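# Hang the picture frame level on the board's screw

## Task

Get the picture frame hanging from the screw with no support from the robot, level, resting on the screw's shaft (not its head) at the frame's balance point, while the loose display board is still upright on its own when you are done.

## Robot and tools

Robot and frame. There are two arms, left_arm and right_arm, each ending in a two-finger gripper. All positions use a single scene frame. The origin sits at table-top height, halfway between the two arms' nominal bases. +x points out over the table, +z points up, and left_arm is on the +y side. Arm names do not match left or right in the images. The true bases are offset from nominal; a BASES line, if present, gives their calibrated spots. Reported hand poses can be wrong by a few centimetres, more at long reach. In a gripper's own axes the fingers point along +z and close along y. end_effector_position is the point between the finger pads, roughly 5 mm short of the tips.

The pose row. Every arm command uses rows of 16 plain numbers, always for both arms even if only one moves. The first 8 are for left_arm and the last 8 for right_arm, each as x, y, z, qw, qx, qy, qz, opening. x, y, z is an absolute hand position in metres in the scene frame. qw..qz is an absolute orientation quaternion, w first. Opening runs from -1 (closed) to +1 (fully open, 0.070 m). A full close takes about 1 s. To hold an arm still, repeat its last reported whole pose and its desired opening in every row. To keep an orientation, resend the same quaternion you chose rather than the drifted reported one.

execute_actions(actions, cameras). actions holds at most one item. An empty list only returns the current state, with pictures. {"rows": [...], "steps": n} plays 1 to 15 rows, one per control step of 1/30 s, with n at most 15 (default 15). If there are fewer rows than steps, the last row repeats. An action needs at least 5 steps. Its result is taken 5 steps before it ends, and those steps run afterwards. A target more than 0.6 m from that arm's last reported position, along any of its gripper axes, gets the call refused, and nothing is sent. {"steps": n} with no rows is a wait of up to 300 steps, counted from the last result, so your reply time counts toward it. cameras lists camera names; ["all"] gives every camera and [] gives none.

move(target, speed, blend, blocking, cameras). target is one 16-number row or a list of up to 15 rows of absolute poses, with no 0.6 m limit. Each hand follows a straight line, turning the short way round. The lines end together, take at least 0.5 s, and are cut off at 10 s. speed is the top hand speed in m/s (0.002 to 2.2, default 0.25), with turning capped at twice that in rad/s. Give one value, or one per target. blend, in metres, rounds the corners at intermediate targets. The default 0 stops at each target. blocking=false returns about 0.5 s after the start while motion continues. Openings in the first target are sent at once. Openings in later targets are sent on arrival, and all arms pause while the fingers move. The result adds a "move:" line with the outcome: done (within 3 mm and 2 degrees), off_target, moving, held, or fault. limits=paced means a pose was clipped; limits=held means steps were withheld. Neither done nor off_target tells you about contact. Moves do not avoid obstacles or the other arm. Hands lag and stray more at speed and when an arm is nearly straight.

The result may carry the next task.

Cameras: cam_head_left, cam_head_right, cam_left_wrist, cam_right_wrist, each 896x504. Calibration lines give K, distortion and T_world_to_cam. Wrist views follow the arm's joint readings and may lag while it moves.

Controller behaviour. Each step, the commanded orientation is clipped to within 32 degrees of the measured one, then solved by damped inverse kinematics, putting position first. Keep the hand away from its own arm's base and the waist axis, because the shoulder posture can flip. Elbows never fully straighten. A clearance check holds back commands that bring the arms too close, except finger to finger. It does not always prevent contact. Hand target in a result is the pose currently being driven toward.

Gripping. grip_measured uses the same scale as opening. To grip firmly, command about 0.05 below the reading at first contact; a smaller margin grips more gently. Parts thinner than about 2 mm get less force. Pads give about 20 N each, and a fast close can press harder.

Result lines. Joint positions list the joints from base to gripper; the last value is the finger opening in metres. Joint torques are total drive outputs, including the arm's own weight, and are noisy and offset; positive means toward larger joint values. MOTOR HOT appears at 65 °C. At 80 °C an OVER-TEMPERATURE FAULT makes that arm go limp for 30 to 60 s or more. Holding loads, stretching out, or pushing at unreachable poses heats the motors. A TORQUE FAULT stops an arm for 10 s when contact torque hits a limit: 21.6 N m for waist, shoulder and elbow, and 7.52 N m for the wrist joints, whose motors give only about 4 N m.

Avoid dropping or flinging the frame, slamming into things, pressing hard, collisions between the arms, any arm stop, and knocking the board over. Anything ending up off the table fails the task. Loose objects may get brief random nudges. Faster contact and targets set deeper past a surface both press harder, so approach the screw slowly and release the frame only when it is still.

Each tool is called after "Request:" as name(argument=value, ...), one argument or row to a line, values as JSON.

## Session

Request:
execute_actions(
  actions=[],
  cameras=["all"],
)

Request:
zoom_image(
  camera="cam_head_left",
  region=[350, 0, 610, 190],
)

Request:
zoom_image(
  camera="cam_head_right",
  region=[330, 0, 590, 190],
)

Scene clock: 0.00 s of 4500.00 s.
left_arm: end_effector_position=(+0.4202, +0.3387, +0.3327) grip_measured=+0.98 end_effector_quat_wxyz=(+0.569, -0.093, +0.773, -0.263) | right_arm: end_effector_position=(+0.0592, +0.1070, +0.2848) grip_measured=+0.98 end_effector_quat_wxyz=(-0.315, +0.854, -0.247, -0.332)
Joint positions: left_arm=[0.682 1.54 -1.063 -1.578 0.957 1.346 0.069] | right_arm=[1.098 1.584 -1.251 0.984 0.989 -1.935 0.069]
Joint torques (N m): no reading
Motor temperatures (°C): left_arm=[30 31 32 32 35 29] | right_arm=[29 30 32 34 37 31]
Hand target: left_arm +0.4202, +0.3387, +0.3327; +0.569, -0.093, +0.773, -0.263 | right_arm +0.0592, +0.1070, +0.2848; -0.315, +0.854, -0.247, -0.332
camera_calibration:
cam_left_wrist: T_world_to_cam=[[-0.138711, -0.855812, 0.498343, 0.185923], [-0.79869, -0.200849, -0.567233, 0.592911], [0.585536, -0.476703, -0.655668, 0.255234], [0, 0, 0, 1]] pos_world=[0.349893, 0.399872, 0.411014]
cam_right_wrist: T_world_to_cam=[[0.659904, 0.664249, 0.35114, -0.209496], [0.748492, -0.621906, -0.230199, 0.0814699], [0.0654668, 0.414735, -0.907584, 0.328533], [0, 0, 0, 1]] pos_world=[0.0557595, 0.0535699, 0.390488]

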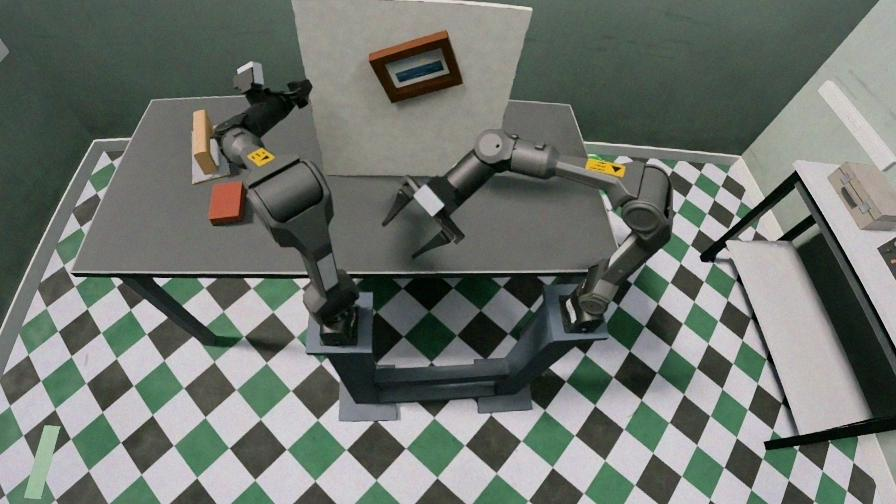

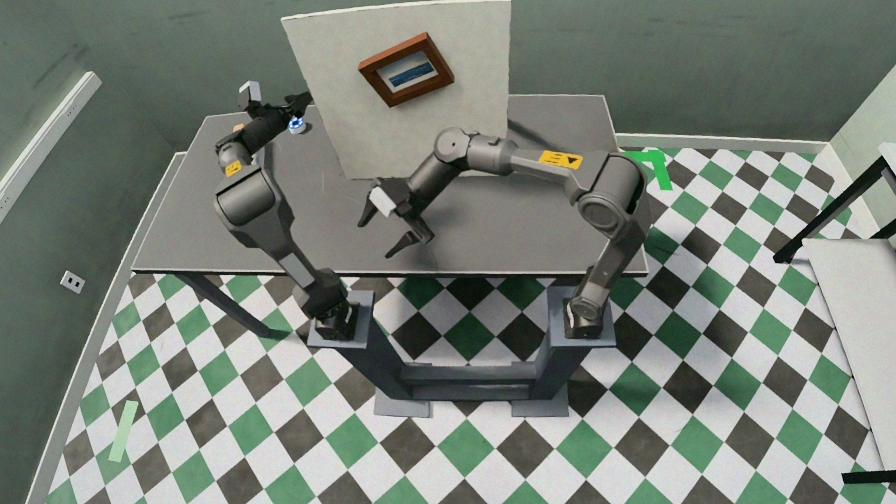

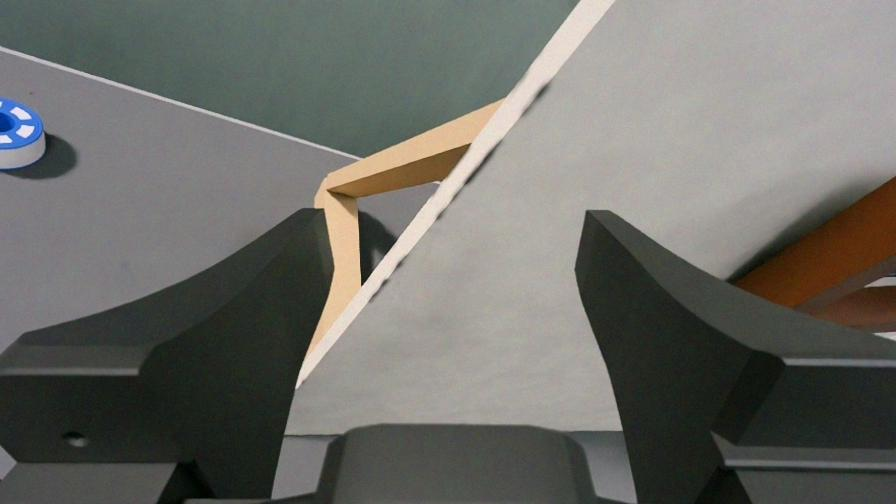

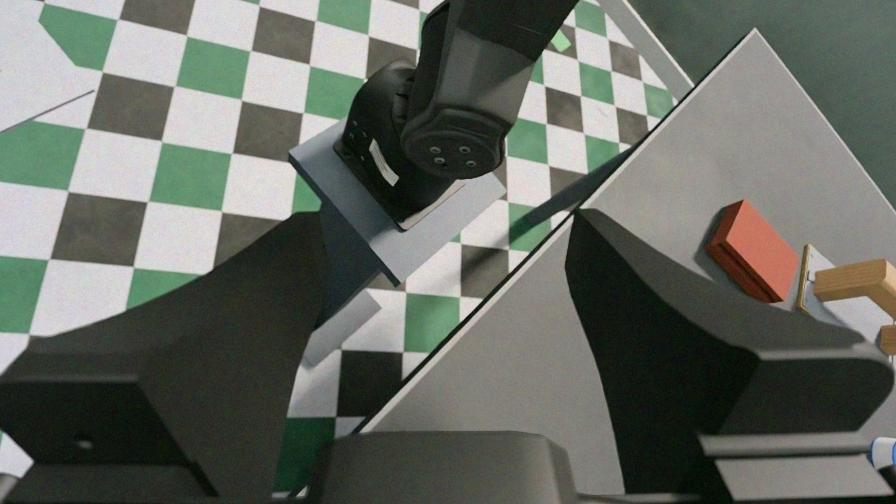

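Scaled by 1.938 from the camera's 896x504 image, which has a finer 1280x720 frame.

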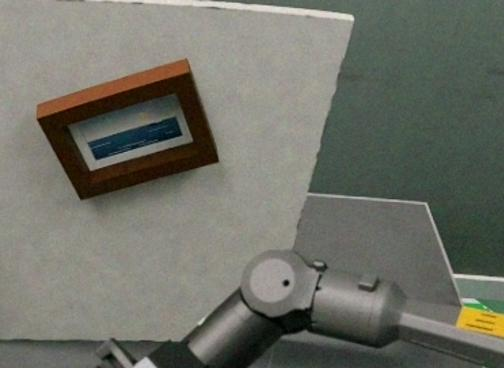

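Scaled by 1.938 from the camera's 896x504 image, which has a finer 1280x720 frame.

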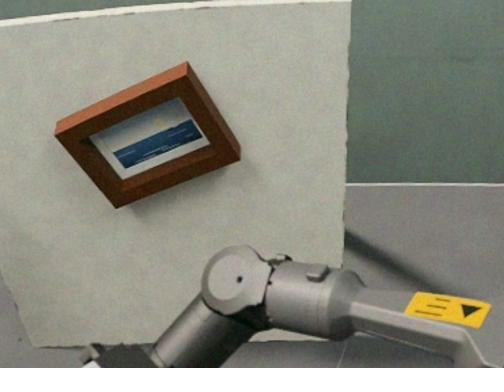

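Request:
move(
  target=[
    [0.4202, 0.3387, 0.3327, 0.569, -0.093, 0.773, -0.263, 0.98, 0.22, -0.04, 0.33, 0.266, -0.127, 0.954, 0.046, 0.0],
    [0.40, 0.30, 0.50, 0.597, 0.05, 0.772, -0.2, 0.98, 0.33, -0.35, 0.25, 0.266, -0.127, 0.954, 0.046, 0.0],
    [0.39, 0.09, 0.60, 0.597, 0.124, 0.772, -0.177, 0.98, 0.33, -0.35, 0.25, 0.266, -0.127, 0.954, 0.046, 0.0],
  ],
  speed=0.3,
)

Scene clock: 7.50 s of 4500.00 s.
left_arm: end_effector_position=(+0.3901, +0.0901, +0.5999) grip_measured=+0.98 end_effector_quat_wxyz=(+0.597, +0.124, +0.773, -0.177) | right_arm: end_effector_position=(+0.3300, -0.3499, +0.2500) grip_measured=+0.00 end_effector_quat_wxyz=(+0.266, -0.127, +0.954, +0.046)
Joint positions: left_arm=[-0.263 1.58 -2.298 -0.202 1.045 0.014 0.069] | right_arm=[-0.345 1.336 -1.099 0.392 1.012 -0.774 0.035]
Joint torques (N m): left_arm=[-0.21 -5.07 -1.72 -0.07 -1.5 -0.11] | right_arm=[0.59 -4.75 -3.69 0.21 -0.44 0.25]
Motor temperatures (°C): left_arm=[30 31 32 32 35 29] | right_arm=[29 30 33 34 37 31]
Hand target: left_arm +0.3900, +0.0900, +0.6000; +0.597, +0.124, +0.772, -0.177 | right_arm +0.3300, -0.3500, +0.2500; +0.266, -0.127, +0.954, +0.046
Off the commanded pose: left_arm 0.000 m, 0 deg | right_arm 0.000 m, 0 deg.
Kept back: nothing.
move: done
camera_calibration:
cam_left_wrist: T_world_to_cam=[[-0.385302, -0.916313, 0.109142, 0.170966], [-0.70593, 0.216512, -0.674378, 0.660972], [0.594311, -0.336886, -0.730276, 0.358365], [0, 0, 0, 1]] pos_world=[0.319493, 0.134278, 0.68879]
cam_right_wrist: T_world_to_cam=[[0.230341, -0.972572, -0.0323492, -0.407552], [-0.966262, -0.232531, 0.110754, 0.203531], [-0.115238, 0.00574668, -0.993321, 0.406647], [0, 0, 0, 1]] pos_world=[0.337401, -0.351384, 0.368205]

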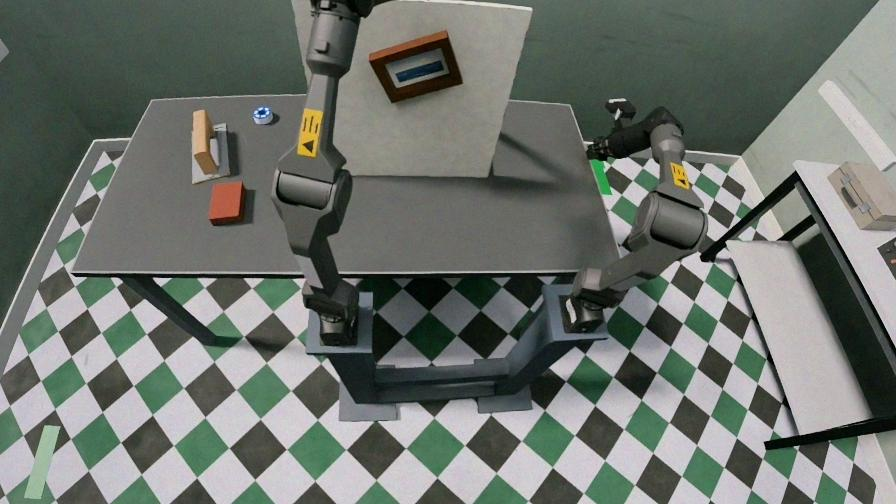

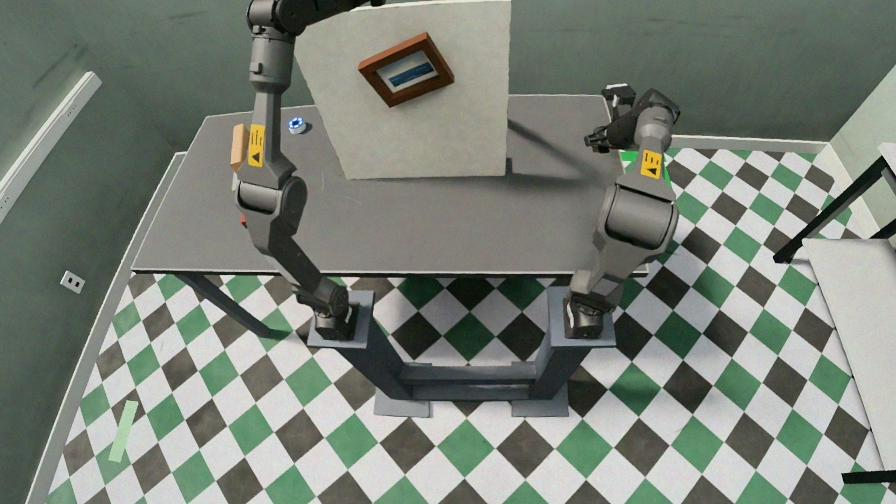

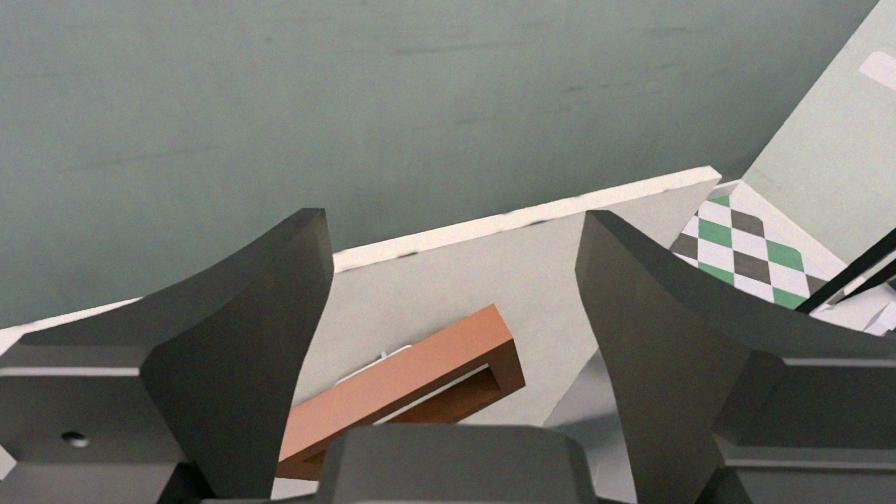

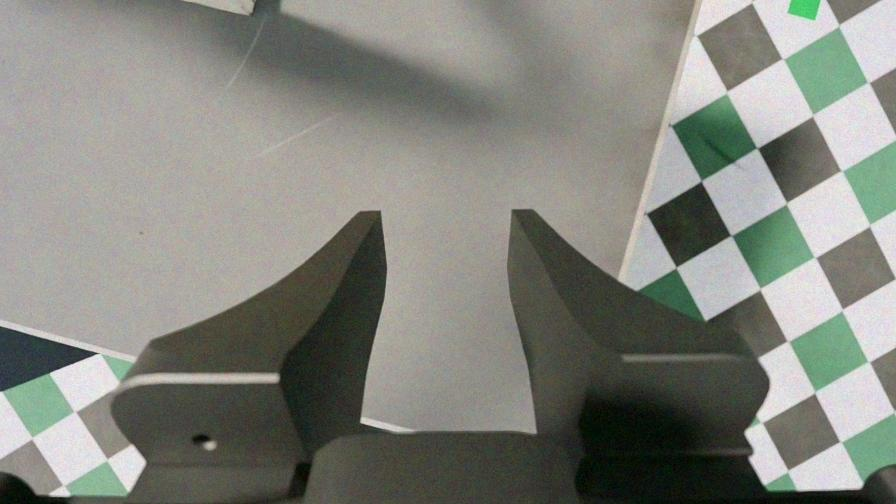

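Request:
zoom_image(
  camera="cam_left_wrist",
  region=[270, 290, 550, 490],
)

Request:
zoom_image(
  camera="cam_left_wrist",
  region=[320, 330, 440, 400],
)

Request:
move(
  target=[
    [0.38, 0.17, 0.58, 0.5, -0.05, 0.80, -0.25, 0.98, 0.33, -0.35, 0.25, 0.266, -0.127, 0.954, 0.046, 0.0],
    [0.43, 0.20, 0.505, 0.325, -0.153, 0.823, -0.439, 0.98, 0.33, -0.35, 0.25, 0.266, -0.127, 0.954, 0.046, 0.0],
  ],
  speed=0.2,
  cameras=["cam_left_wrist","cam_head_left"],
)

Request:
zoom_image(
  camera="cam_left_wrist",
  region=[280, 200, 580, 370],
)

Scaled by 1.800 from the camera's 896x504 image, which has a finer 1280x720 frame.

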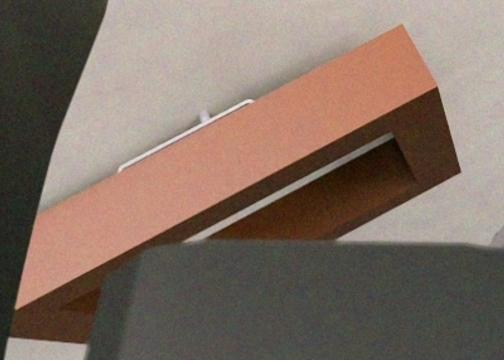

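Scaled by 4.200 from the camera's 896x504 image, which has a finer 1280x720 frame.

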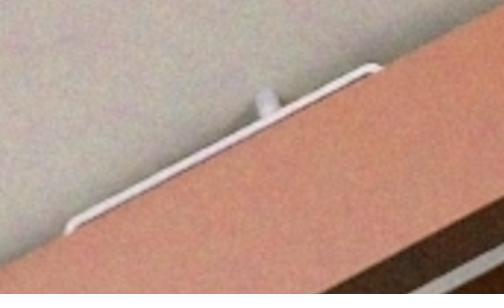

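Scene clock: 10.70 s of 4500.00 s.
left_arm: end_effector_position=(+0.4306, +0.2000, +0.5037) grip_measured=+0.98 end_effector_quat_wxyz=(+0.377, -0.177, +0.796, -0.440) | right_arm: end_effector_position=(+0.3300, -0.3499, +0.2500) grip_measured=+0.00 end_effector_quat_wxyz=(+0.266, -0.127, +0.954, +0.046)
Joint positions: left_arm=[0.337 1.635 -1.983 -0.984 1.223 -0.156 0.069] | right_arm=[-0.345 1.336 -1.099 0.392 1.012 -0.774 0.035]
Joint torques (N m): left_arm=[-0.38 -6.99 -3.17 -0.56 -0.29 0.06] | right_arm=[0.68 -4.75 -3.57 0.23 -0.43 0.22]
Motor temperatures (°C): left_arm=[30 31 32 32 35 29] | right_arm=[29 30 33 34 37 31]
Hand target: left_arm +0.4300, +0.1997, +0.5047; +0.378, -0.176, +0.795, -0.440 | right_arm +0.3300, -0.3500, +0.2500; +0.266, -0.127, +0.954, +0.046
Off the commanded pose: left_arm 0.001 m, 7 deg | right_arm 0.000 m, 0 deg.
joint sent to its limit (left arm) — joint 5 (wrist pitch), upper limit.
Kept back: nothing.
move: off_target (left_arm)
camera_calibration:
cam_left_wrist: T_world_to_cam=[[-0.0401012, -0.569311, 0.821143, -0.278948], [-0.964667, -0.192113, -0.180305, 0.545193], [0.260403, -0.79936, -0.541492, 0.442216], [0, 0, 0, 1]] pos_world=[0.399589, 0.29942, 0.566814]
Images, in order (width x height): cam_head_left 896x504, cam_left_wrist 896x504.

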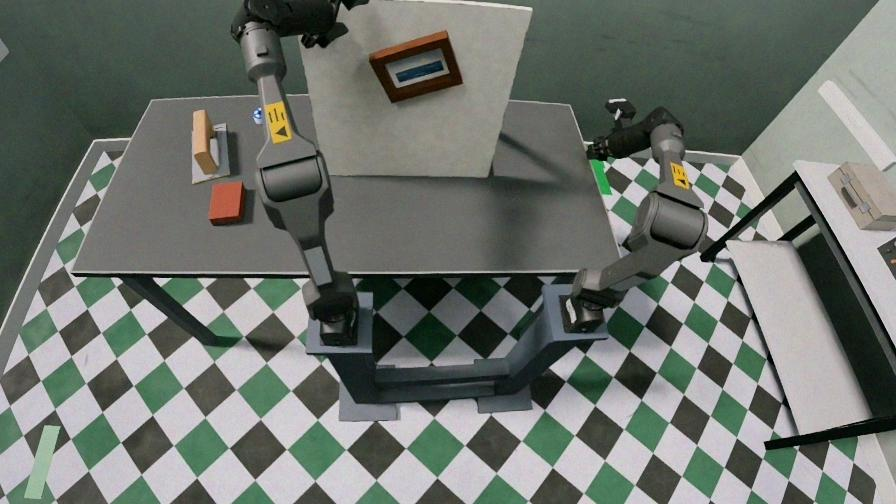

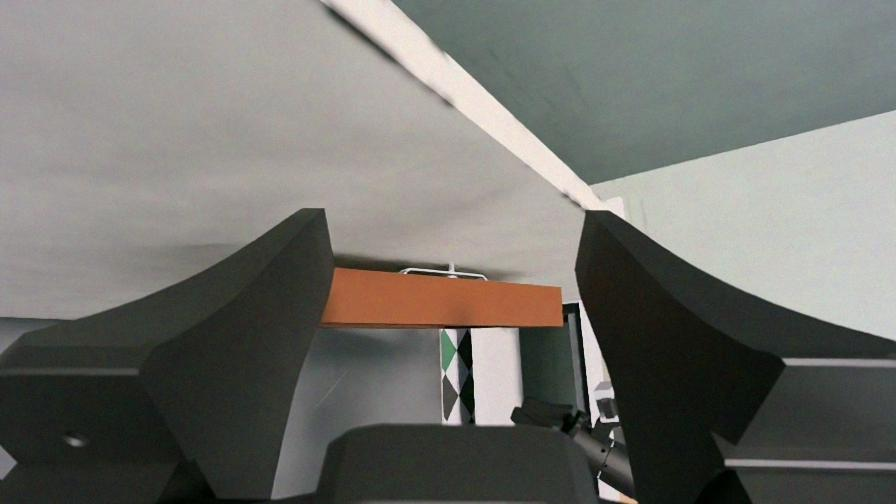

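Scaled by 1.680 from the camera's 896x504 image, which has a finer 1280x720 frame.

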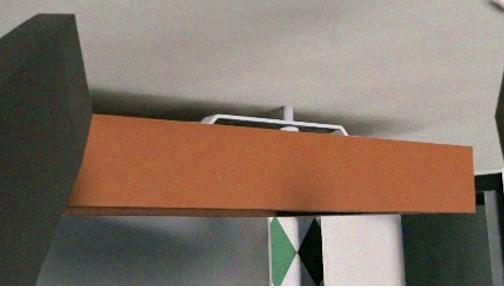

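Request:
zoom_image(
  camera="cam_left_wrist",
  region=[390, 250, 500, 290],
)

Request:
zoom_image(
  camera="cam_head_left",
  region=[360, 20, 470, 110],
)

Scaled by 4.582 from the camera's 896x504 image, which has a finer 1280x720 frame.

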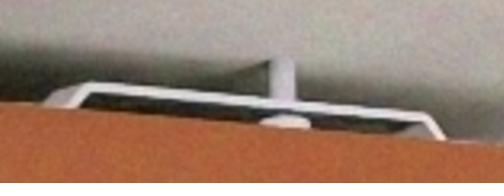

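Scaled by 4.582 from the camera's 896x504 image, which has a finer 1280x720 frame.

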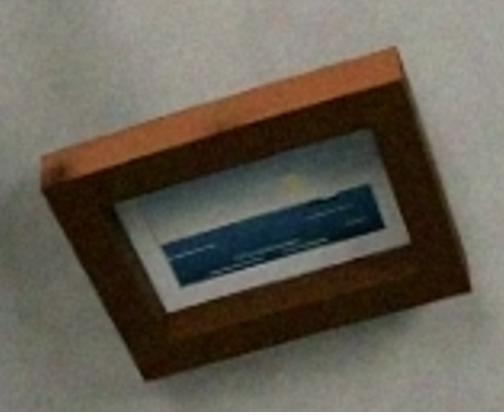

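Request:
move(
  target=[
    [0.37, 0.27, 0.44, 0.229, -0.229, 0.669, -0.669, 0.45, 0.33, -0.35, 0.25, 0.266, -0.127, 0.954, 0.046, 0.0],
    [0.36, 0.103, 0.4255, 0.4142, -0.5621, 0.3863, -0.6028, 0.45, 0.33, -0.35, 0.25, 0.266, -0.127, 0.954, 0.046, 0.0],
  ],
  speed=0.25,
  cameras=["cam_left_wrist","cam_head_left"],
)

Scene clock: 17.53 s of 4500.00 s.
left_arm: end_effector_position=(+0.3600, +0.1029, +0.4250) grip_measured=+0.45 end_effector_quat_wxyz=(-0.414, +0.562, -0.387, +0.602) | right_arm: end_effector_position=(+0.3300, -0.3499, +0.2500) grip_measured=+0.00 end_effector_quat_wxyz=(+0.266, -0.127, +0.954, +0.046)
Joint positions: left_arm=[-0.773 1.229 -0.891 -1.237 -0.835 -0.775 0.051] | right_arm=[-0.345 1.336 -1.099 0.392 1.012 -0.774 0.035]
Joint torques (N m): left_arm=[0.18 -3.62 -3.44 0.57 -0.48 0.14] | right_arm=[0.65 -4.69 -3.59 0.25 -0.42 0.16]
Motor temperatures (°C): left_arm=[30 31 32 32 35 29] | right_arm=[29 30 33 34 37 31]
Hand target: left_arm +0.3600, +0.1030, +0.4255; -0.414, +0.562, -0.386, +0.603 | right_arm +0.3300, -0.3500, +0.2500; +0.266, -0.127, +0.954, +0.046
Off the commanded pose: left_arm 0.000 m, 0 deg | right_arm 0.000 m, 0 deg.
Kept back: nothing.
move: done
camera_calibration:
cam_left_wrist: T_world_to_cam=[[-0.0412585, 0.347098, 0.936921, -0.41554], [-0.579627, -0.772116, 0.260518, 0.177975], [0.813837, -0.532316, 0.233044, -0.215534], [0, 0, 0, 1]] pos_world=[0.261424, 0.166918, 0.393191]
Images, in order (width x height): cam_head_left 896x504, cam_left_wrist 896x504.

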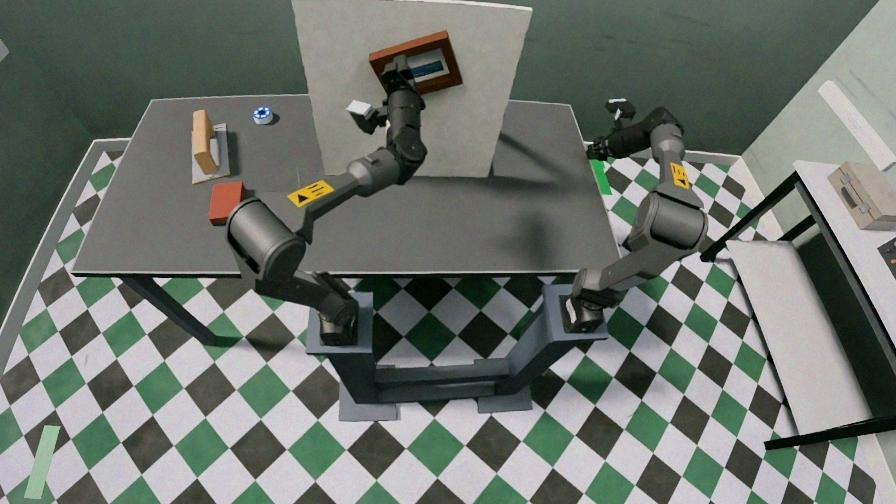

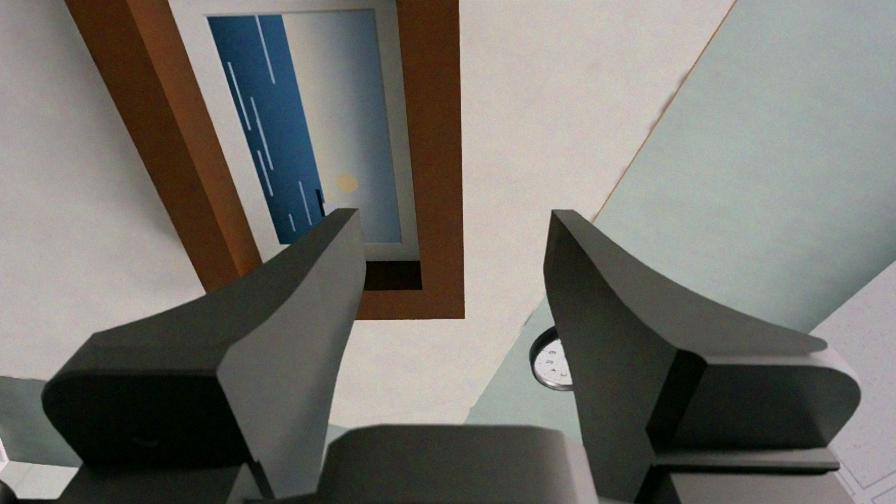

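Request:
move(
  target=[0.42, 0.1025, 0.4235, 0.4090, -0.5653, 0.3813, -0.6063, 0.35, 0.33, -0.35, 0.25, 0.266, -0.127, 0.954, 0.046, 0.0],
  speed=0.12,
  cameras=["cam_left_wrist"],
)

Scene clock: 19.07 s of 4500.00 s.
left_arm: end_effector_position=(+0.4208, +0.1025, +0.4231) grip_measured=+0.35 end_effector_quat_wxyz=(-0.409, +0.566, -0.381, +0.606) | right_arm: end_effector_position=(+0.3300, -0.3499, +0.2500) grip_measured=+0.00 end_effector_quat_wxyz=(+0.266, -0.127, +0.954, +0.046)
Joint positions: left_arm=[-0.594 1.401 -1.032 -1.087 -0.689 -0.934 0.047] | right_arm=[-0.345 1.336 -1.099 0.392 1.012 -0.774 0.035]
Joint torques (N m): left_arm=[-1.04 -5.69 -2.37 0.38 -0.93 0.08] | right_arm=[0.67 -4.66 -3.58 0.25 -0.41 0.15]
Motor temperatures (°C): left_arm=[30 31 32 32 35 29] | right_arm=[29 30 33 34 37 31]
Hand target: left_arm +0.4200, +0.1025, +0.4235; -0.409, +0.565, -0.381, +0.606 | right_arm +0.3300, -0.3500, +0.2500; +0.266, -0.127, +0.954, +0.046
Off the commanded pose: left_arm 0.001 m, 0 deg | right_arm 0.000 m, 0 deg.
Kept back: nothing.
move: done
camera_calibration:
cam_left_wrist: T_world_to_cam=[[-0.0412944, 0.364001, 0.930483, -0.410075], [-0.580164, -0.766932, 0.274273, 0.207196], [0.813452, -0.528507, 0.24285, -0.269161], [0, 0, 0, 1]] pos_world=[0.322224, 0.16592, 0.390105]
Images, in order (width x height): cam_left_wrist 896x504.

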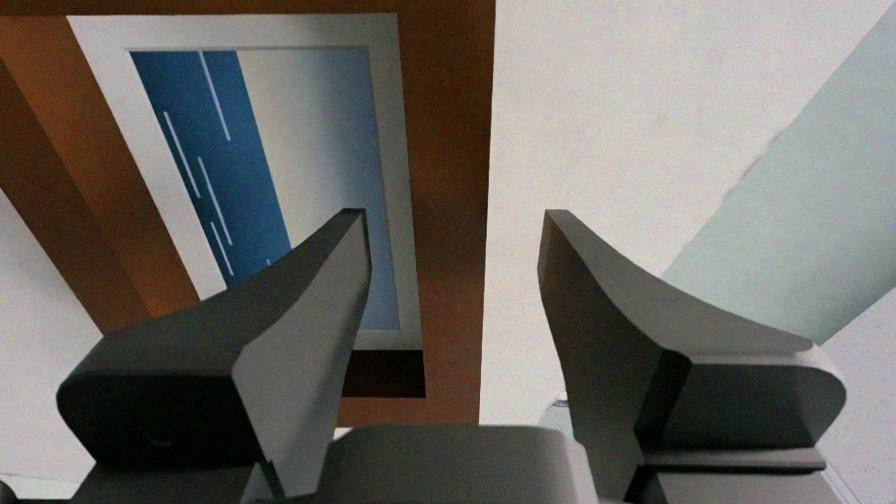

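Request:
move(
  target=[
    [0.4375, 0.1021, 0.4226, 0.4090, -0.5653, 0.3813, -0.6063, 0.35, 0.33, -0.35, 0.25, 0.266, -0.127, 0.954, 0.046, 0.0],
    [0.4375, 0.1021, 0.4226, 0.4090, -0.5653, 0.3813, -0.6063, -0.38, 0.33, -0.35, 0.25, 0.266, -0.127, 0.954, 0.046, 0.0],
  ],
  speed=0.06,
  cameras=["cam_left_wrist"],
)

Scene clock: 20.63 s of 4500.00 s.
left_arm: end_effector_position=(+0.4376, +0.1020, +0.4226) grip_measured=-0.38 end_effector_quat_wxyz=(-0.409, +0.565, -0.381, +0.606) | right_arm: end_effector_position=(+0.3300, -0.3499, +0.2500) grip_measured=+0.00 end_effector_quat_wxyz=(+0.266, -0.127, +0.954, +0.046)
Joint positions: left_arm=[-0.558 1.452 -1.08 -1.051 -0.66 -0.967 0.022] | right_arm=[-0.345 1.336 -1.099 0.392 1.012 -0.774 0.035]
Joint torques (N m): left_arm=[-0.8 -5.89 -2.64 0.32 -0.97 0.1] | right_arm=[0.66 -4.67 -3.62 0.26 -0.41 0.14]
Motor temperatures (°C): left_arm=[30 31 32 32 35 29] | right_arm=[29 30 33 34 37 31]
Hand target: left_arm +0.4375, +0.1021, +0.4226; -0.409, +0.565, -0.381, +0.606 | right_arm +0.3300, -0.3500, +0.2500; +0.266, -0.127, +0.954, +0.046
Off the commanded pose: left_arm 0.000 m, 0 deg | right_arm 0.000 m, 0 deg.
Kept back: nothing.
move: done
camera_calibration:
cam_left_wrist: T_world_to_cam=[[-0.0418395, 0.363983, 0.930465, -0.408475], [-0.580767, -0.766649, 0.273786, 0.217264], [0.812994, -0.528928, 0.243465, -0.28307], [0, 0, 0, 1]] pos_world=[0.339223, 0.165519, 0.389505]
Images, in order (width x height): cam_left_wrist 896x504.

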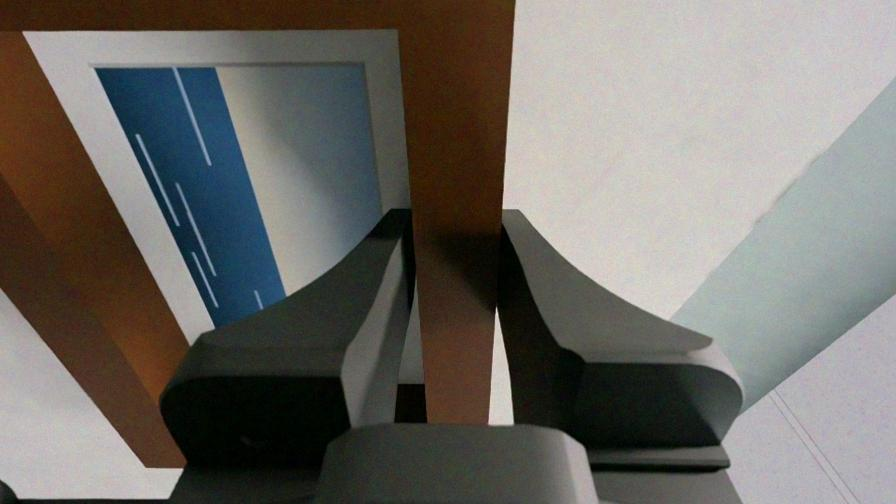

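Request:
move(
  target=[0.4375, 0.1021, 0.4226, 0.4090, -0.5653, 0.3813, -0.6063, -0.44, 0.33, -0.35, 0.25, 0.266, -0.127, 0.954, 0.046, 0.0],
  speed=0.06,
  cameras=[],
)

Request:
move(
  target=[0.4375, 0.1021, 0.4226, 0.4090, -0.5653, 0.3813, -0.6063, -0.49, 0.33, -0.35, 0.25, 0.266, -0.127, 0.954, 0.046, 0.0],
  speed=0.06,
  cameras=["cam_left_wrist"],
)

Scene clock: 21.43 s of 4500.00 s.
left_arm: end_effector_position=(+0.4376, +0.1023, +0.4228) grip_measured=-0.44 end_effector_quat_wxyz=(-0.410, +0.565, -0.381, +0.606) | right_arm: end_effector_position=(+0.3300, -0.3499, +0.2500) grip_measured=+0.00 end_effector_quat_wxyz=(+0.266, -0.127, +0.954, +0.046)
Joint positions: left_arm=[-0.558 1.452 -1.08 -1.051 -0.662 -0.967 0.02] | right_arm=[-0.345 1.336 -1.099 0.392 1.012 -0.774 0.035]
Joint torques (N m): left_arm=[-0.82 -5.54 -2.29 0.33 -0.09 0.09] | right_arm=[0.64 -4.64 -3.6 0.27 -0.41 0.12]
Motor temperatures (°C): left_arm=[30 31 32 32 35 29] | right_arm=[29 30 33 34 37 31]
Hand target: left_arm +0.4375, +0.1021, +0.4226; -0.409, +0.565, -0.381, +0.606 | right_arm +0.3300, -0.3500, +0.2500; +0.266, -0.127, +0.954, +0.046
Off the commanded pose: left_arm 0.000 m, 0 deg | right_arm 0.000 m, 0 deg.
Kept back: nothing.
move: done
No camera images: "cameras" was empty.

Scene clock: 21.93 s of 4500.00 s.
left_arm: end_effector_position=(+0.4374, +0.1023, +0.4231) grip_measured=-0.45 end_effector_quat_wxyz=(-0.409, +0.565, -0.381, +0.607) | right_arm: end_effector_position=(+0.3300, -0.3499, +0.2500) grip_measured=+0.00 end_effector_quat_wxyz=(+0.266, -0.127, +0.954, +0.046)
Joint positions: left_arm=[-0.558 1.451 -1.08 -1.051 -0.661 -0.967 0.019] | right_arm=[-0.345 1.336 -1.099 0.392 1.012 -0.774 0.035]
Joint torques (N m): left_arm=[-1.16 -4.93 -1.95 0.27 0.27 0.03] | right_arm=[0.67 -4.63 -3.62 0.27 -0.41 0.12]
Motor temperatures (°C): left_arm=[30 31 32 32 35 29] | right_arm=[29 30 33 34 37 31]
Hand target: left_arm +0.4375, +0.1021, +0.4226; -0.409, +0.565, -0.381, +0.606 | right_arm +0.3300, -0.3500, +0.2500; +0.266, -0.127, +0.954, +0.046
Off the commanded pose: left_arm 0.001 m, 0 deg | right_arm 0.000 m, 0 deg.
Kept back: nothing.
move: done
camera_calibration:
cam_left_wrist: T_world_to_cam=[[-0.0433842, 0.364449, 0.930212, -0.408388], [-0.580617, -0.766905, 0.273387, 0.217281], [0.81302, -0.528236, 0.244877, -0.283492], [0, 0, 0, 1]] pos_world=[0.338924, 0.16572, 0.389906]
Images, in order (width x height): cam_left_wrist 896x504.

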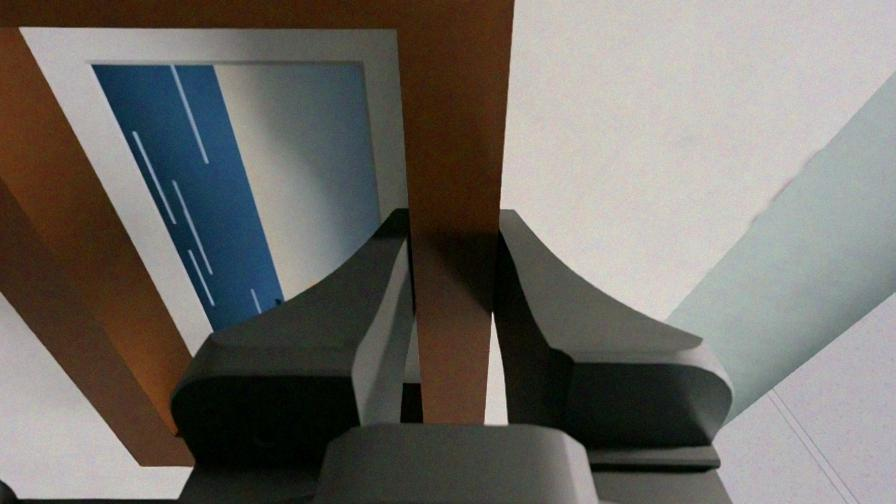

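Request:
move(
  target=[
    [0.4375, 0.1023, 0.4228, 0.4090, -0.5653, 0.3813, -0.6063, -0.52, 0.33, -0.35, 0.25, 0.266, -0.127, 0.954, 0.046, 0.0],
    [0.4375, 0.1023, 0.4270, 0.4090, -0.5653, 0.3813, -0.6063, -0.52, 0.33, -0.35, 0.25, 0.266, -0.127, 0.954, 0.046, 0.0],
    [0.4375, 0.1045, 0.4320, 0.514, -0.4851, 0.4793, -0.5203, -0.52, 0.33, -0.35, 0.25, 0.266, -0.127, 0.954, 0.046, 0.0],
    [0.4375, 0.0857, 0.4315, 0.514, -0.4851, 0.4793, -0.5203, -0.52, 0.33, -0.35, 0.25, 0.266, -0.127, 0.954, 0.046, 0.0],
  ],
  speed=[0.05, 0.03, 0.08, 0.04],
)

Request:
zoom_image(
  camera="cam_head_left",
  region=[360, 20, 470, 110],
)

Request:
zoom_image(
  camera="cam_head_right",
  region=[350, 20, 460, 110],
)

Scene clock: 27.03 s of 4500.00 s.
left_arm: end_effector_position=(+0.4376, +0.0855, +0.4315) grip_measured=-0.45 end_effector_quat_wxyz=(+0.514, -0.485, +0.479, -0.520) | right_arm: end_effector_position=(+0.3300, -0.3499, +0.2500) grip_measured=+0.00 end_effector_quat_wxyz=(+0.266, -0.127, +0.954, +0.046)
Joint positions: left_arm=[-0.611 1.479 -1.143 -1.136 -0.689 -0.504 0.019] | right_arm=[-0.345 1.336 -1.099 0.392 1.012 -0.774 0.035]
Joint torques (N m): left_arm=[0.48 -6.1 -4.25 0.89 -1.07 -0.04] | right_arm=[0.59 -4.59 -3.6 0.29 -0.39 0.08]
Motor temperatures (°C): left_arm=[30 31 32 32 35 29] | right_arm=[29 30 33 34 37 31]
Hand target: left_arm +0.4375, +0.0857, +0.4315; +0.514, -0.485, +0.479, -0.520 | right_arm +0.3300, -0.3500, +0.2500; +0.266, -0.127, +0.954, +0.046
Off the commanded pose: left_arm 0.000 m, 0 deg | right_arm 0.000 m, 0 deg.
Kept back: nothing.
move: done
camera_calibration:
cam_left_wrist: T_world_to_cam=[[-0.0466003, 0.000835386, 0.998913, -0.407165], [-0.559566, -0.828396, -0.0254115, 0.327293], [0.827475, -0.560142, 0.0390709, -0.209282], [0, 0, 0, 1]] pos_world=[0.337344, 0.15424, 0.423216]
cam_right_wrist: T_world_to_cam=[[0.230341, -0.972572, -0.0323492, -0.407552], [-0.966262, -0.232531, 0.110754, 0.203531], [-0.115238, 0.00574668, -0.993321, 0.406647], [0, 0, 0, 1]] pos_world=[0.337401, -0.351384, 0.368205]

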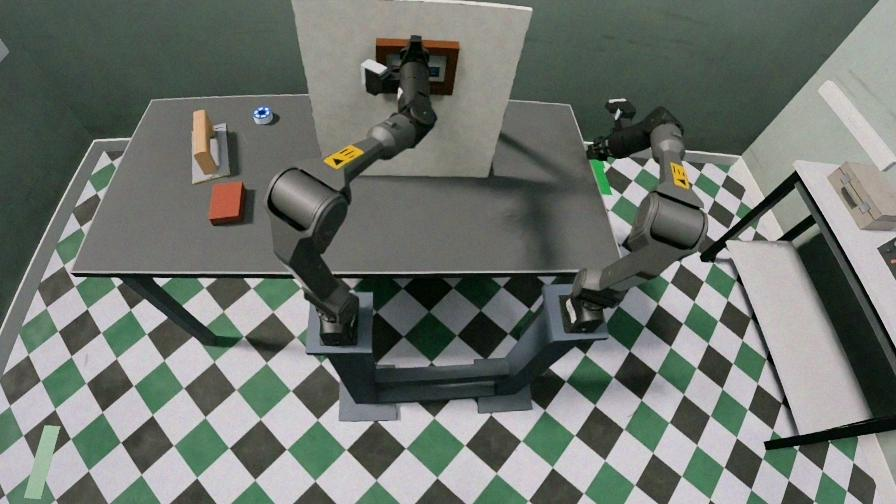

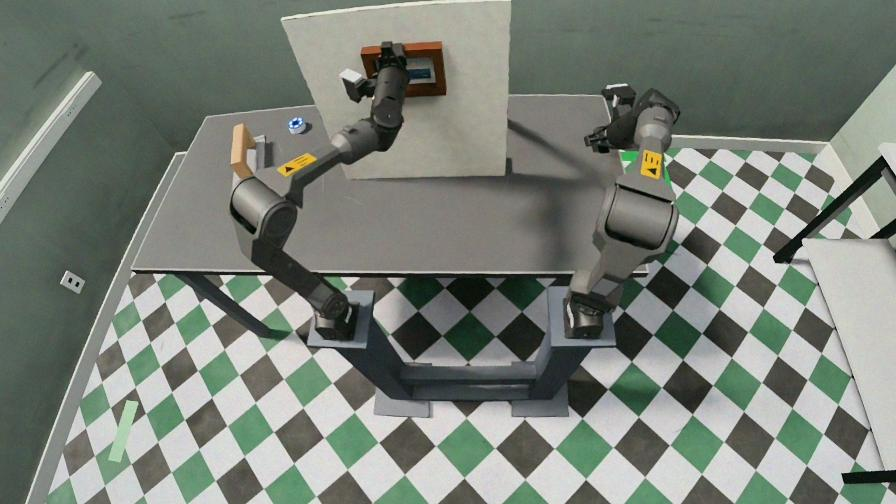

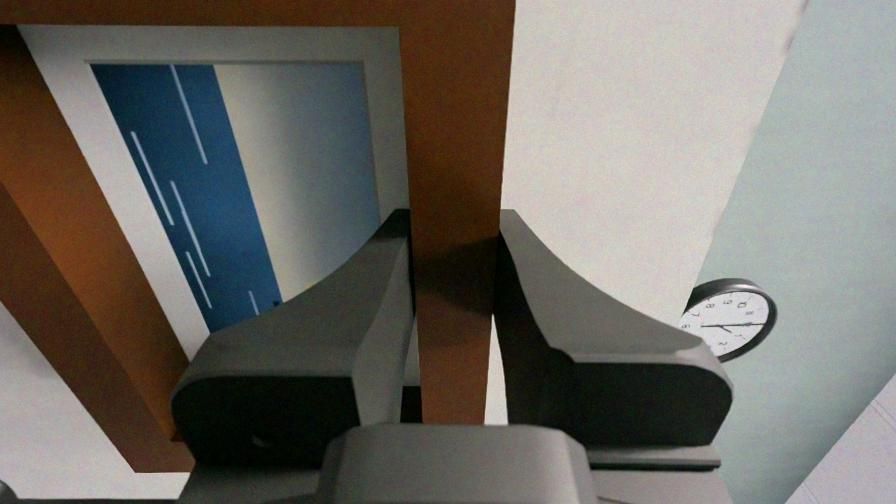

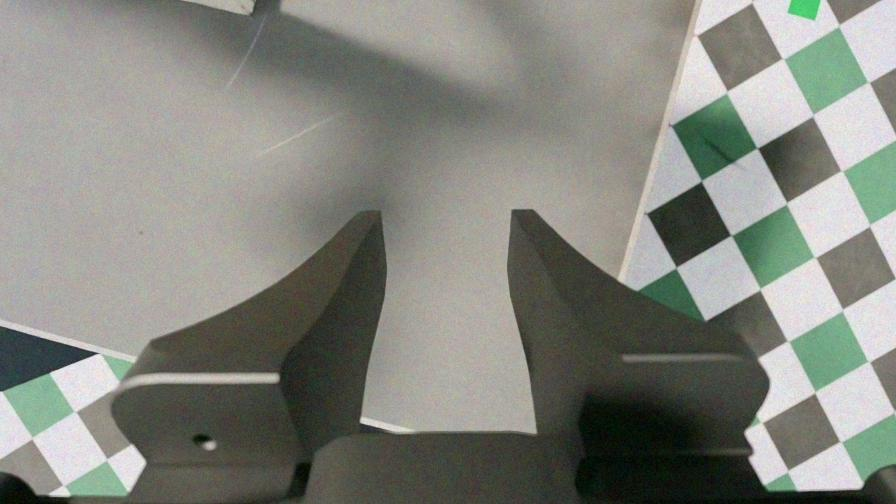

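Scaled by 4.582 from the camera's 896x504 image, which has a finer 1280x720 frame.

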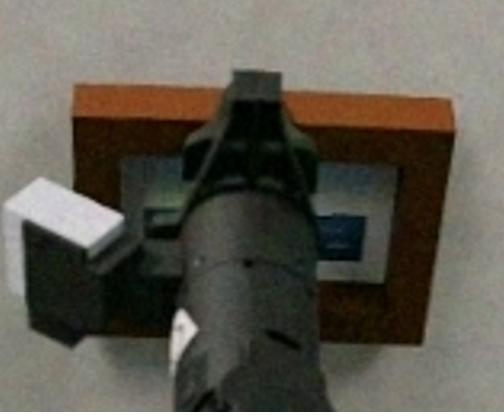

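Scaled by 4.582 from the camera's 896x504 image, which has a finer 1280x720 frame.

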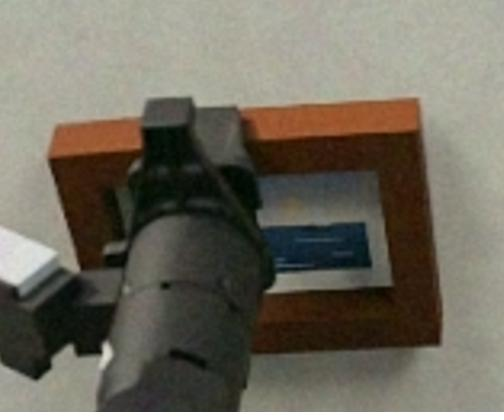

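Request:
move(
  target=[
    [0.4375, 0.0857, 0.4282, 0.514, -0.4851, 0.4793, -0.5203, -0.52, 0.33, -0.35, 0.25, 0.266, -0.127, 0.954, 0.046, 0.0],
  ],
  speed=0.015,
  cameras=[],
)

Request:
move(
  target=[
    [0.4375, 0.0857, 0.4270, 0.514, -0.4851, 0.4793, -0.5203, -0.52, 0.33, -0.35, 0.25, 0.266, -0.127, 0.954, 0.046, 0.0],
  ],
  speed=0.01,
  cameras=[],
)

Request:
move(
  target=[
    [0.4375, 0.0857, 0.4260, 0.514, -0.4851, 0.4793, -0.5203, -0.52, 0.33, -0.35, 0.25, 0.266, -0.127, 0.954, 0.046, 0.0],
  ],
  speed=0.01,
  cameras=[],
)

Scene clock: 28.70 s of 4500.00 s.
left_arm: end_effector_position=(+0.4373, +0.0862, +0.4296) grip_measured=-0.45 end_effector_quat_wxyz=(+0.515, -0.485, +0.478, -0.521) | right_arm: end_effector_position=(+0.3300, -0.3499, +0.2500) grip_measured=+0.00 end_effector_quat_wxyz=(+0.266, -0.127, +0.954, +0.046)
Joint positions: left_arm=[-0.61 1.479 -1.133 -1.12 -0.695 -0.523 0.019] | right_arm=[-0.345 1.336 -1.099 0.392 1.012 -0.774 0.035]
Joint torques (N m): left_arm=[-0.25 -4.29 -0.89 0.01 -0.39 0.03] | right_arm=[0.63 -4.58 -3.6 0.3 -0.4 0.06]
Motor temperatures (°C): left_arm=[30 31 32 32 35 29] | right_arm=[29 30 33 34 37 31]
Hand target: left_arm +0.4375, +0.0857, +0.4282; +0.514, -0.485, +0.479, -0.520 | right_arm +0.3300, -0.3500, +0.2500; +0.266, -0.127, +0.954, +0.046
Off the commanded pose: left_arm 0.002 m, 0 deg | right_arm 0.000 m, 0 deg.
Kept back: nothing.
move: done
No camera images: "cameras" was empty.

Scene clock: 29.40 s of 4500.00 s.
left_arm: end_effector_position=(+0.4372, +0.0865, +0.4290) grip_measured=-0.45 end_effector_quat_wxyz=(+0.515, -0.485, +0.477, -0.521) | right_arm: end_effector_position=(+0.3300, -0.3499, +0.2500) grip_measured=+0.00 end_effector_quat_wxyz=(+0.266, -0.127, +0.954, +0.046)
Joint positions: left_arm=[-0.61 1.479 -1.129 -1.115 -0.698 -0.53 0.019] | right_arm=[-0.345 1.336 -1.099 0.392 1.012 -0.774 0.035]
Joint torques (N m): left_arm=[-1.91 -0.85 1.19 -0.48 1.03 -0.03] | right_arm=[0.62 -4.57 -3.62 0.3 -0.38 0.05]
Motor temperatures (°C): left_arm=[30 31 32 32 35 29] | right_arm=[29 30 33 34 37 31]
Hand target: left_arm +0.4375, +0.0857, +0.4270; +0.514, -0.485, +0.479, -0.520 | right_arm +0.3300, -0.3500, +0.2500; +0.266, -0.127, +0.954, +0.046
Off the commanded pose: left_arm 0.002 m, 0 deg | right_arm 0.000 m, 0 deg.
Kept back: nothing.
move: done
No camera images: "cameras" was empty.

Scene clock: 30.10 s of 4500.00 s.
left_arm: end_effector_position=(+0.4370, +0.0866, +0.4284) grip_measured=-0.45 end_effector_quat_wxyz=(+0.515, -0.485, +0.477, -0.522) | right_arm: end_effector_position=(+0.3300, -0.3499, +0.2500) grip_measured=+0.00 end_effector_quat_wxyz=(+0.266, -0.127, +0.954, +0.046)
Joint positions: left_arm=[-0.61 1.479 -1.126 -1.111 -0.7 -0.535 0.019] | right_arm=[-0.345 1.336 -1.099 0.392 1.012 -0.774 0.035]
Joint torques (N m): left_arm=[-3.58 2.52 3.9 -1.02 2.56 -0.03] | right_arm=[0.6 -4.53 -3.62 0.3 -0.38 0.04]
Motor temperatures (°C): left_arm=[30 31 32 32 35 29] | right_arm=[29 30 33 34 37 31]
Hand target: left_arm +0.4375, +0.0857, +0.4260; +0.514, -0.485, +0.479, -0.520 | right_arm +0.3300, -0.3500, +0.2500; +0.266, -0.127, +0.954, +0.046
Off the commanded pose: left_arm 0.003 m, 0 deg | right_arm 0.000 m, 0 deg.
Kept back: nothing.
move: done
No camera images: "cameras" was empty.

Request:
move(
  target=[
    [0.4373, 0.0860, 0.4285, 0.514, -0.4851, 0.4793, -0.5203, -0.50, 0.33, -0.35, 0.25, 0.266, -0.127, 0.954, 0.046, 0.0],
    [0.4373, 0.0860, 0.4287, 0.514, -0.4851, 0.4793, -0.5203, -0.42, 0.33, -0.35, 0.25, 0.266, -0.127, 0.954, 0.046, 0.0],
  ],
  speed=0.01,
  cameras=["cam_left_wrist"],
)

Request:
move(
  target=[
    [0.4373, 0.0860, 0.4290, 0.514, -0.4851, 0.4793, -0.5203, 0.1, 0.33, -0.35, 0.25, 0.266, -0.127, 0.954, 0.046, 0.0],
  ],
  speed=0.01,
  cameras=["cam_left_wrist"],
)

Scene clock: 33.40 s of 4500.00 s.
left_arm: end_effector_position=(+0.4376, +0.0854, +0.4273) grip_measured=-0.41 end_effector_quat_wxyz=(+0.513, -0.485, +0.481, -0.520) | right_arm: end_effector_position=(+0.3300, -0.3499, +0.2500) grip_measured=+0.00 end_effector_quat_wxyz=(+0.266, -0.127, +0.954, +0.046)
Joint positions: left_arm=[-0.61 1.48 -1.131 -1.124 -0.691 -0.521 0.021] | right_arm=[-0.345 1.336 -1.099 0.392 1.012 -0.774 0.035]
Joint torques (N m): left_arm=[-6.29 1.55 1.08 -0.35 3.02 -0.01] | right_arm=[0.63 -4.45 -3.65 0.32 -0.38 0.02]
Motor temperatures (°C): left_arm=[30 31 32 32 37 29] | right_arm=[29 30 33 34 37 31]
Hand target: left_arm +0.4373, +0.0860, +0.4287; +0.514, -0.485, +0.479, -0.520 | right_arm +0.3300, -0.3500, +0.2500; +0.266, -0.127, +0.954, +0.046
Off the commanded pose: left_arm 0.002 m, 0 deg | right_arm 0.000 m, 0 deg.
Kept back: nothing.
move: done
camera_calibration:
cam_left_wrist: T_world_to_cam=[[-0.0432377, -0.000206111, 0.999065, -0.404396], [-0.561206, -0.827315, -0.0244587, 0.327294], [0.826546, -0.561738, 0.0356555, -0.207306], [0, 0, 0, 1]] pos_world=[0.337542, 0.15424, 0.419415]
Images, in order (width x height): cam_left_wrist 896x504.

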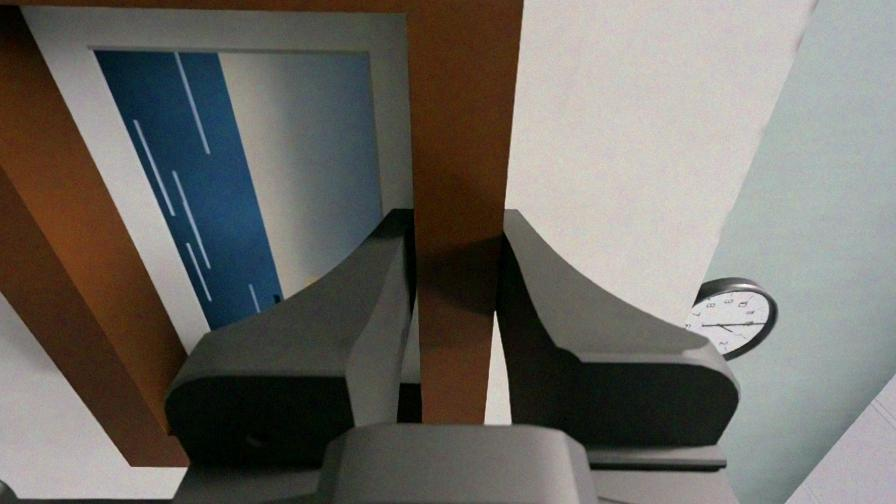

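Scene clock: 34.27 s of 4500.00 s.
left_arm: end_effector_position=(+0.4374, +0.0855, +0.4279) grip_measured=+0.10 end_effector_quat_wxyz=(+0.513, -0.485, +0.480, -0.520) | right_arm: end_effector_position=(+0.3300, -0.3499, +0.2500) grip_measured=+0.00 end_effector_quat_wxyz=(+0.266, -0.127, +0.954, +0.046)
Joint positions: left_arm=[-0.611 1.479 -1.132 -1.125 -0.692 -0.52 0.038] | right_arm=[-0.345 1.336 -1.099 0.392 1.012 -0.774 0.035]
Joint torques (N m): left_arm=[0.31 -6.64 -3.56 0.69 -0.85 0.08] | right_arm=[0.63 -4.52 -3.63 0.32 -0.37 0.01]
Motor temperatures (°C): left_arm=[30 31 32 32 37 29] | right_arm=[29 30 33 34 37 31]
Hand target: left_arm +0.4373, +0.0860, +0.4290; +0.514, -0.485, +0.479, -0.520 | right_arm +0.3300, -0.3500, +0.2500; +0.266, -0.127, +0.954, +0.046
Off the commanded pose: left_arm 0.001 m, 0 deg | right_arm 0.000 m, 0 deg.
Kept back: nothing.
move: done
camera_calibration:
cam_left_wrist: T_world_to_cam=[[-0.0442678, 0.000737278, 0.999019, -0.404689], [-0.560707, -0.82766, -0.0242348, 0.327012], [0.82683, -0.56123, 0.037052, -0.207781], [0, 0, 0, 1]] pos_world=[0.337242, 0.15434, 0.419916]
Images, in order (width x height): cam_left_wrist 896x504.

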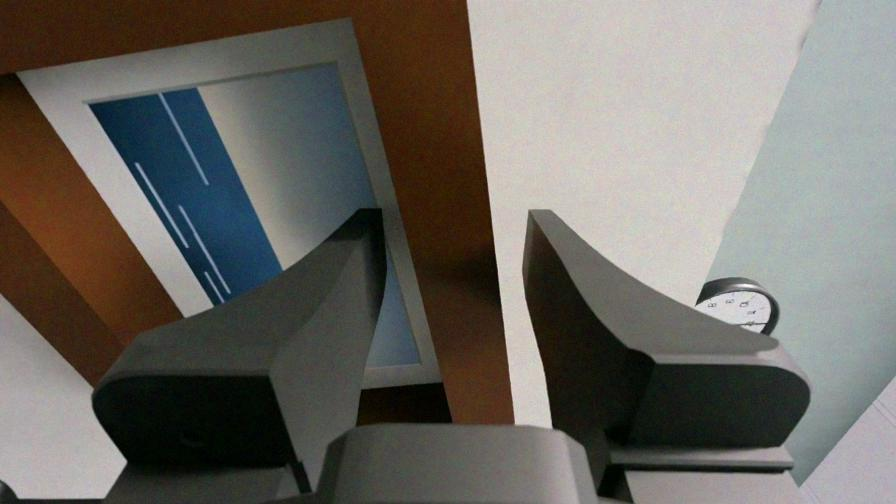

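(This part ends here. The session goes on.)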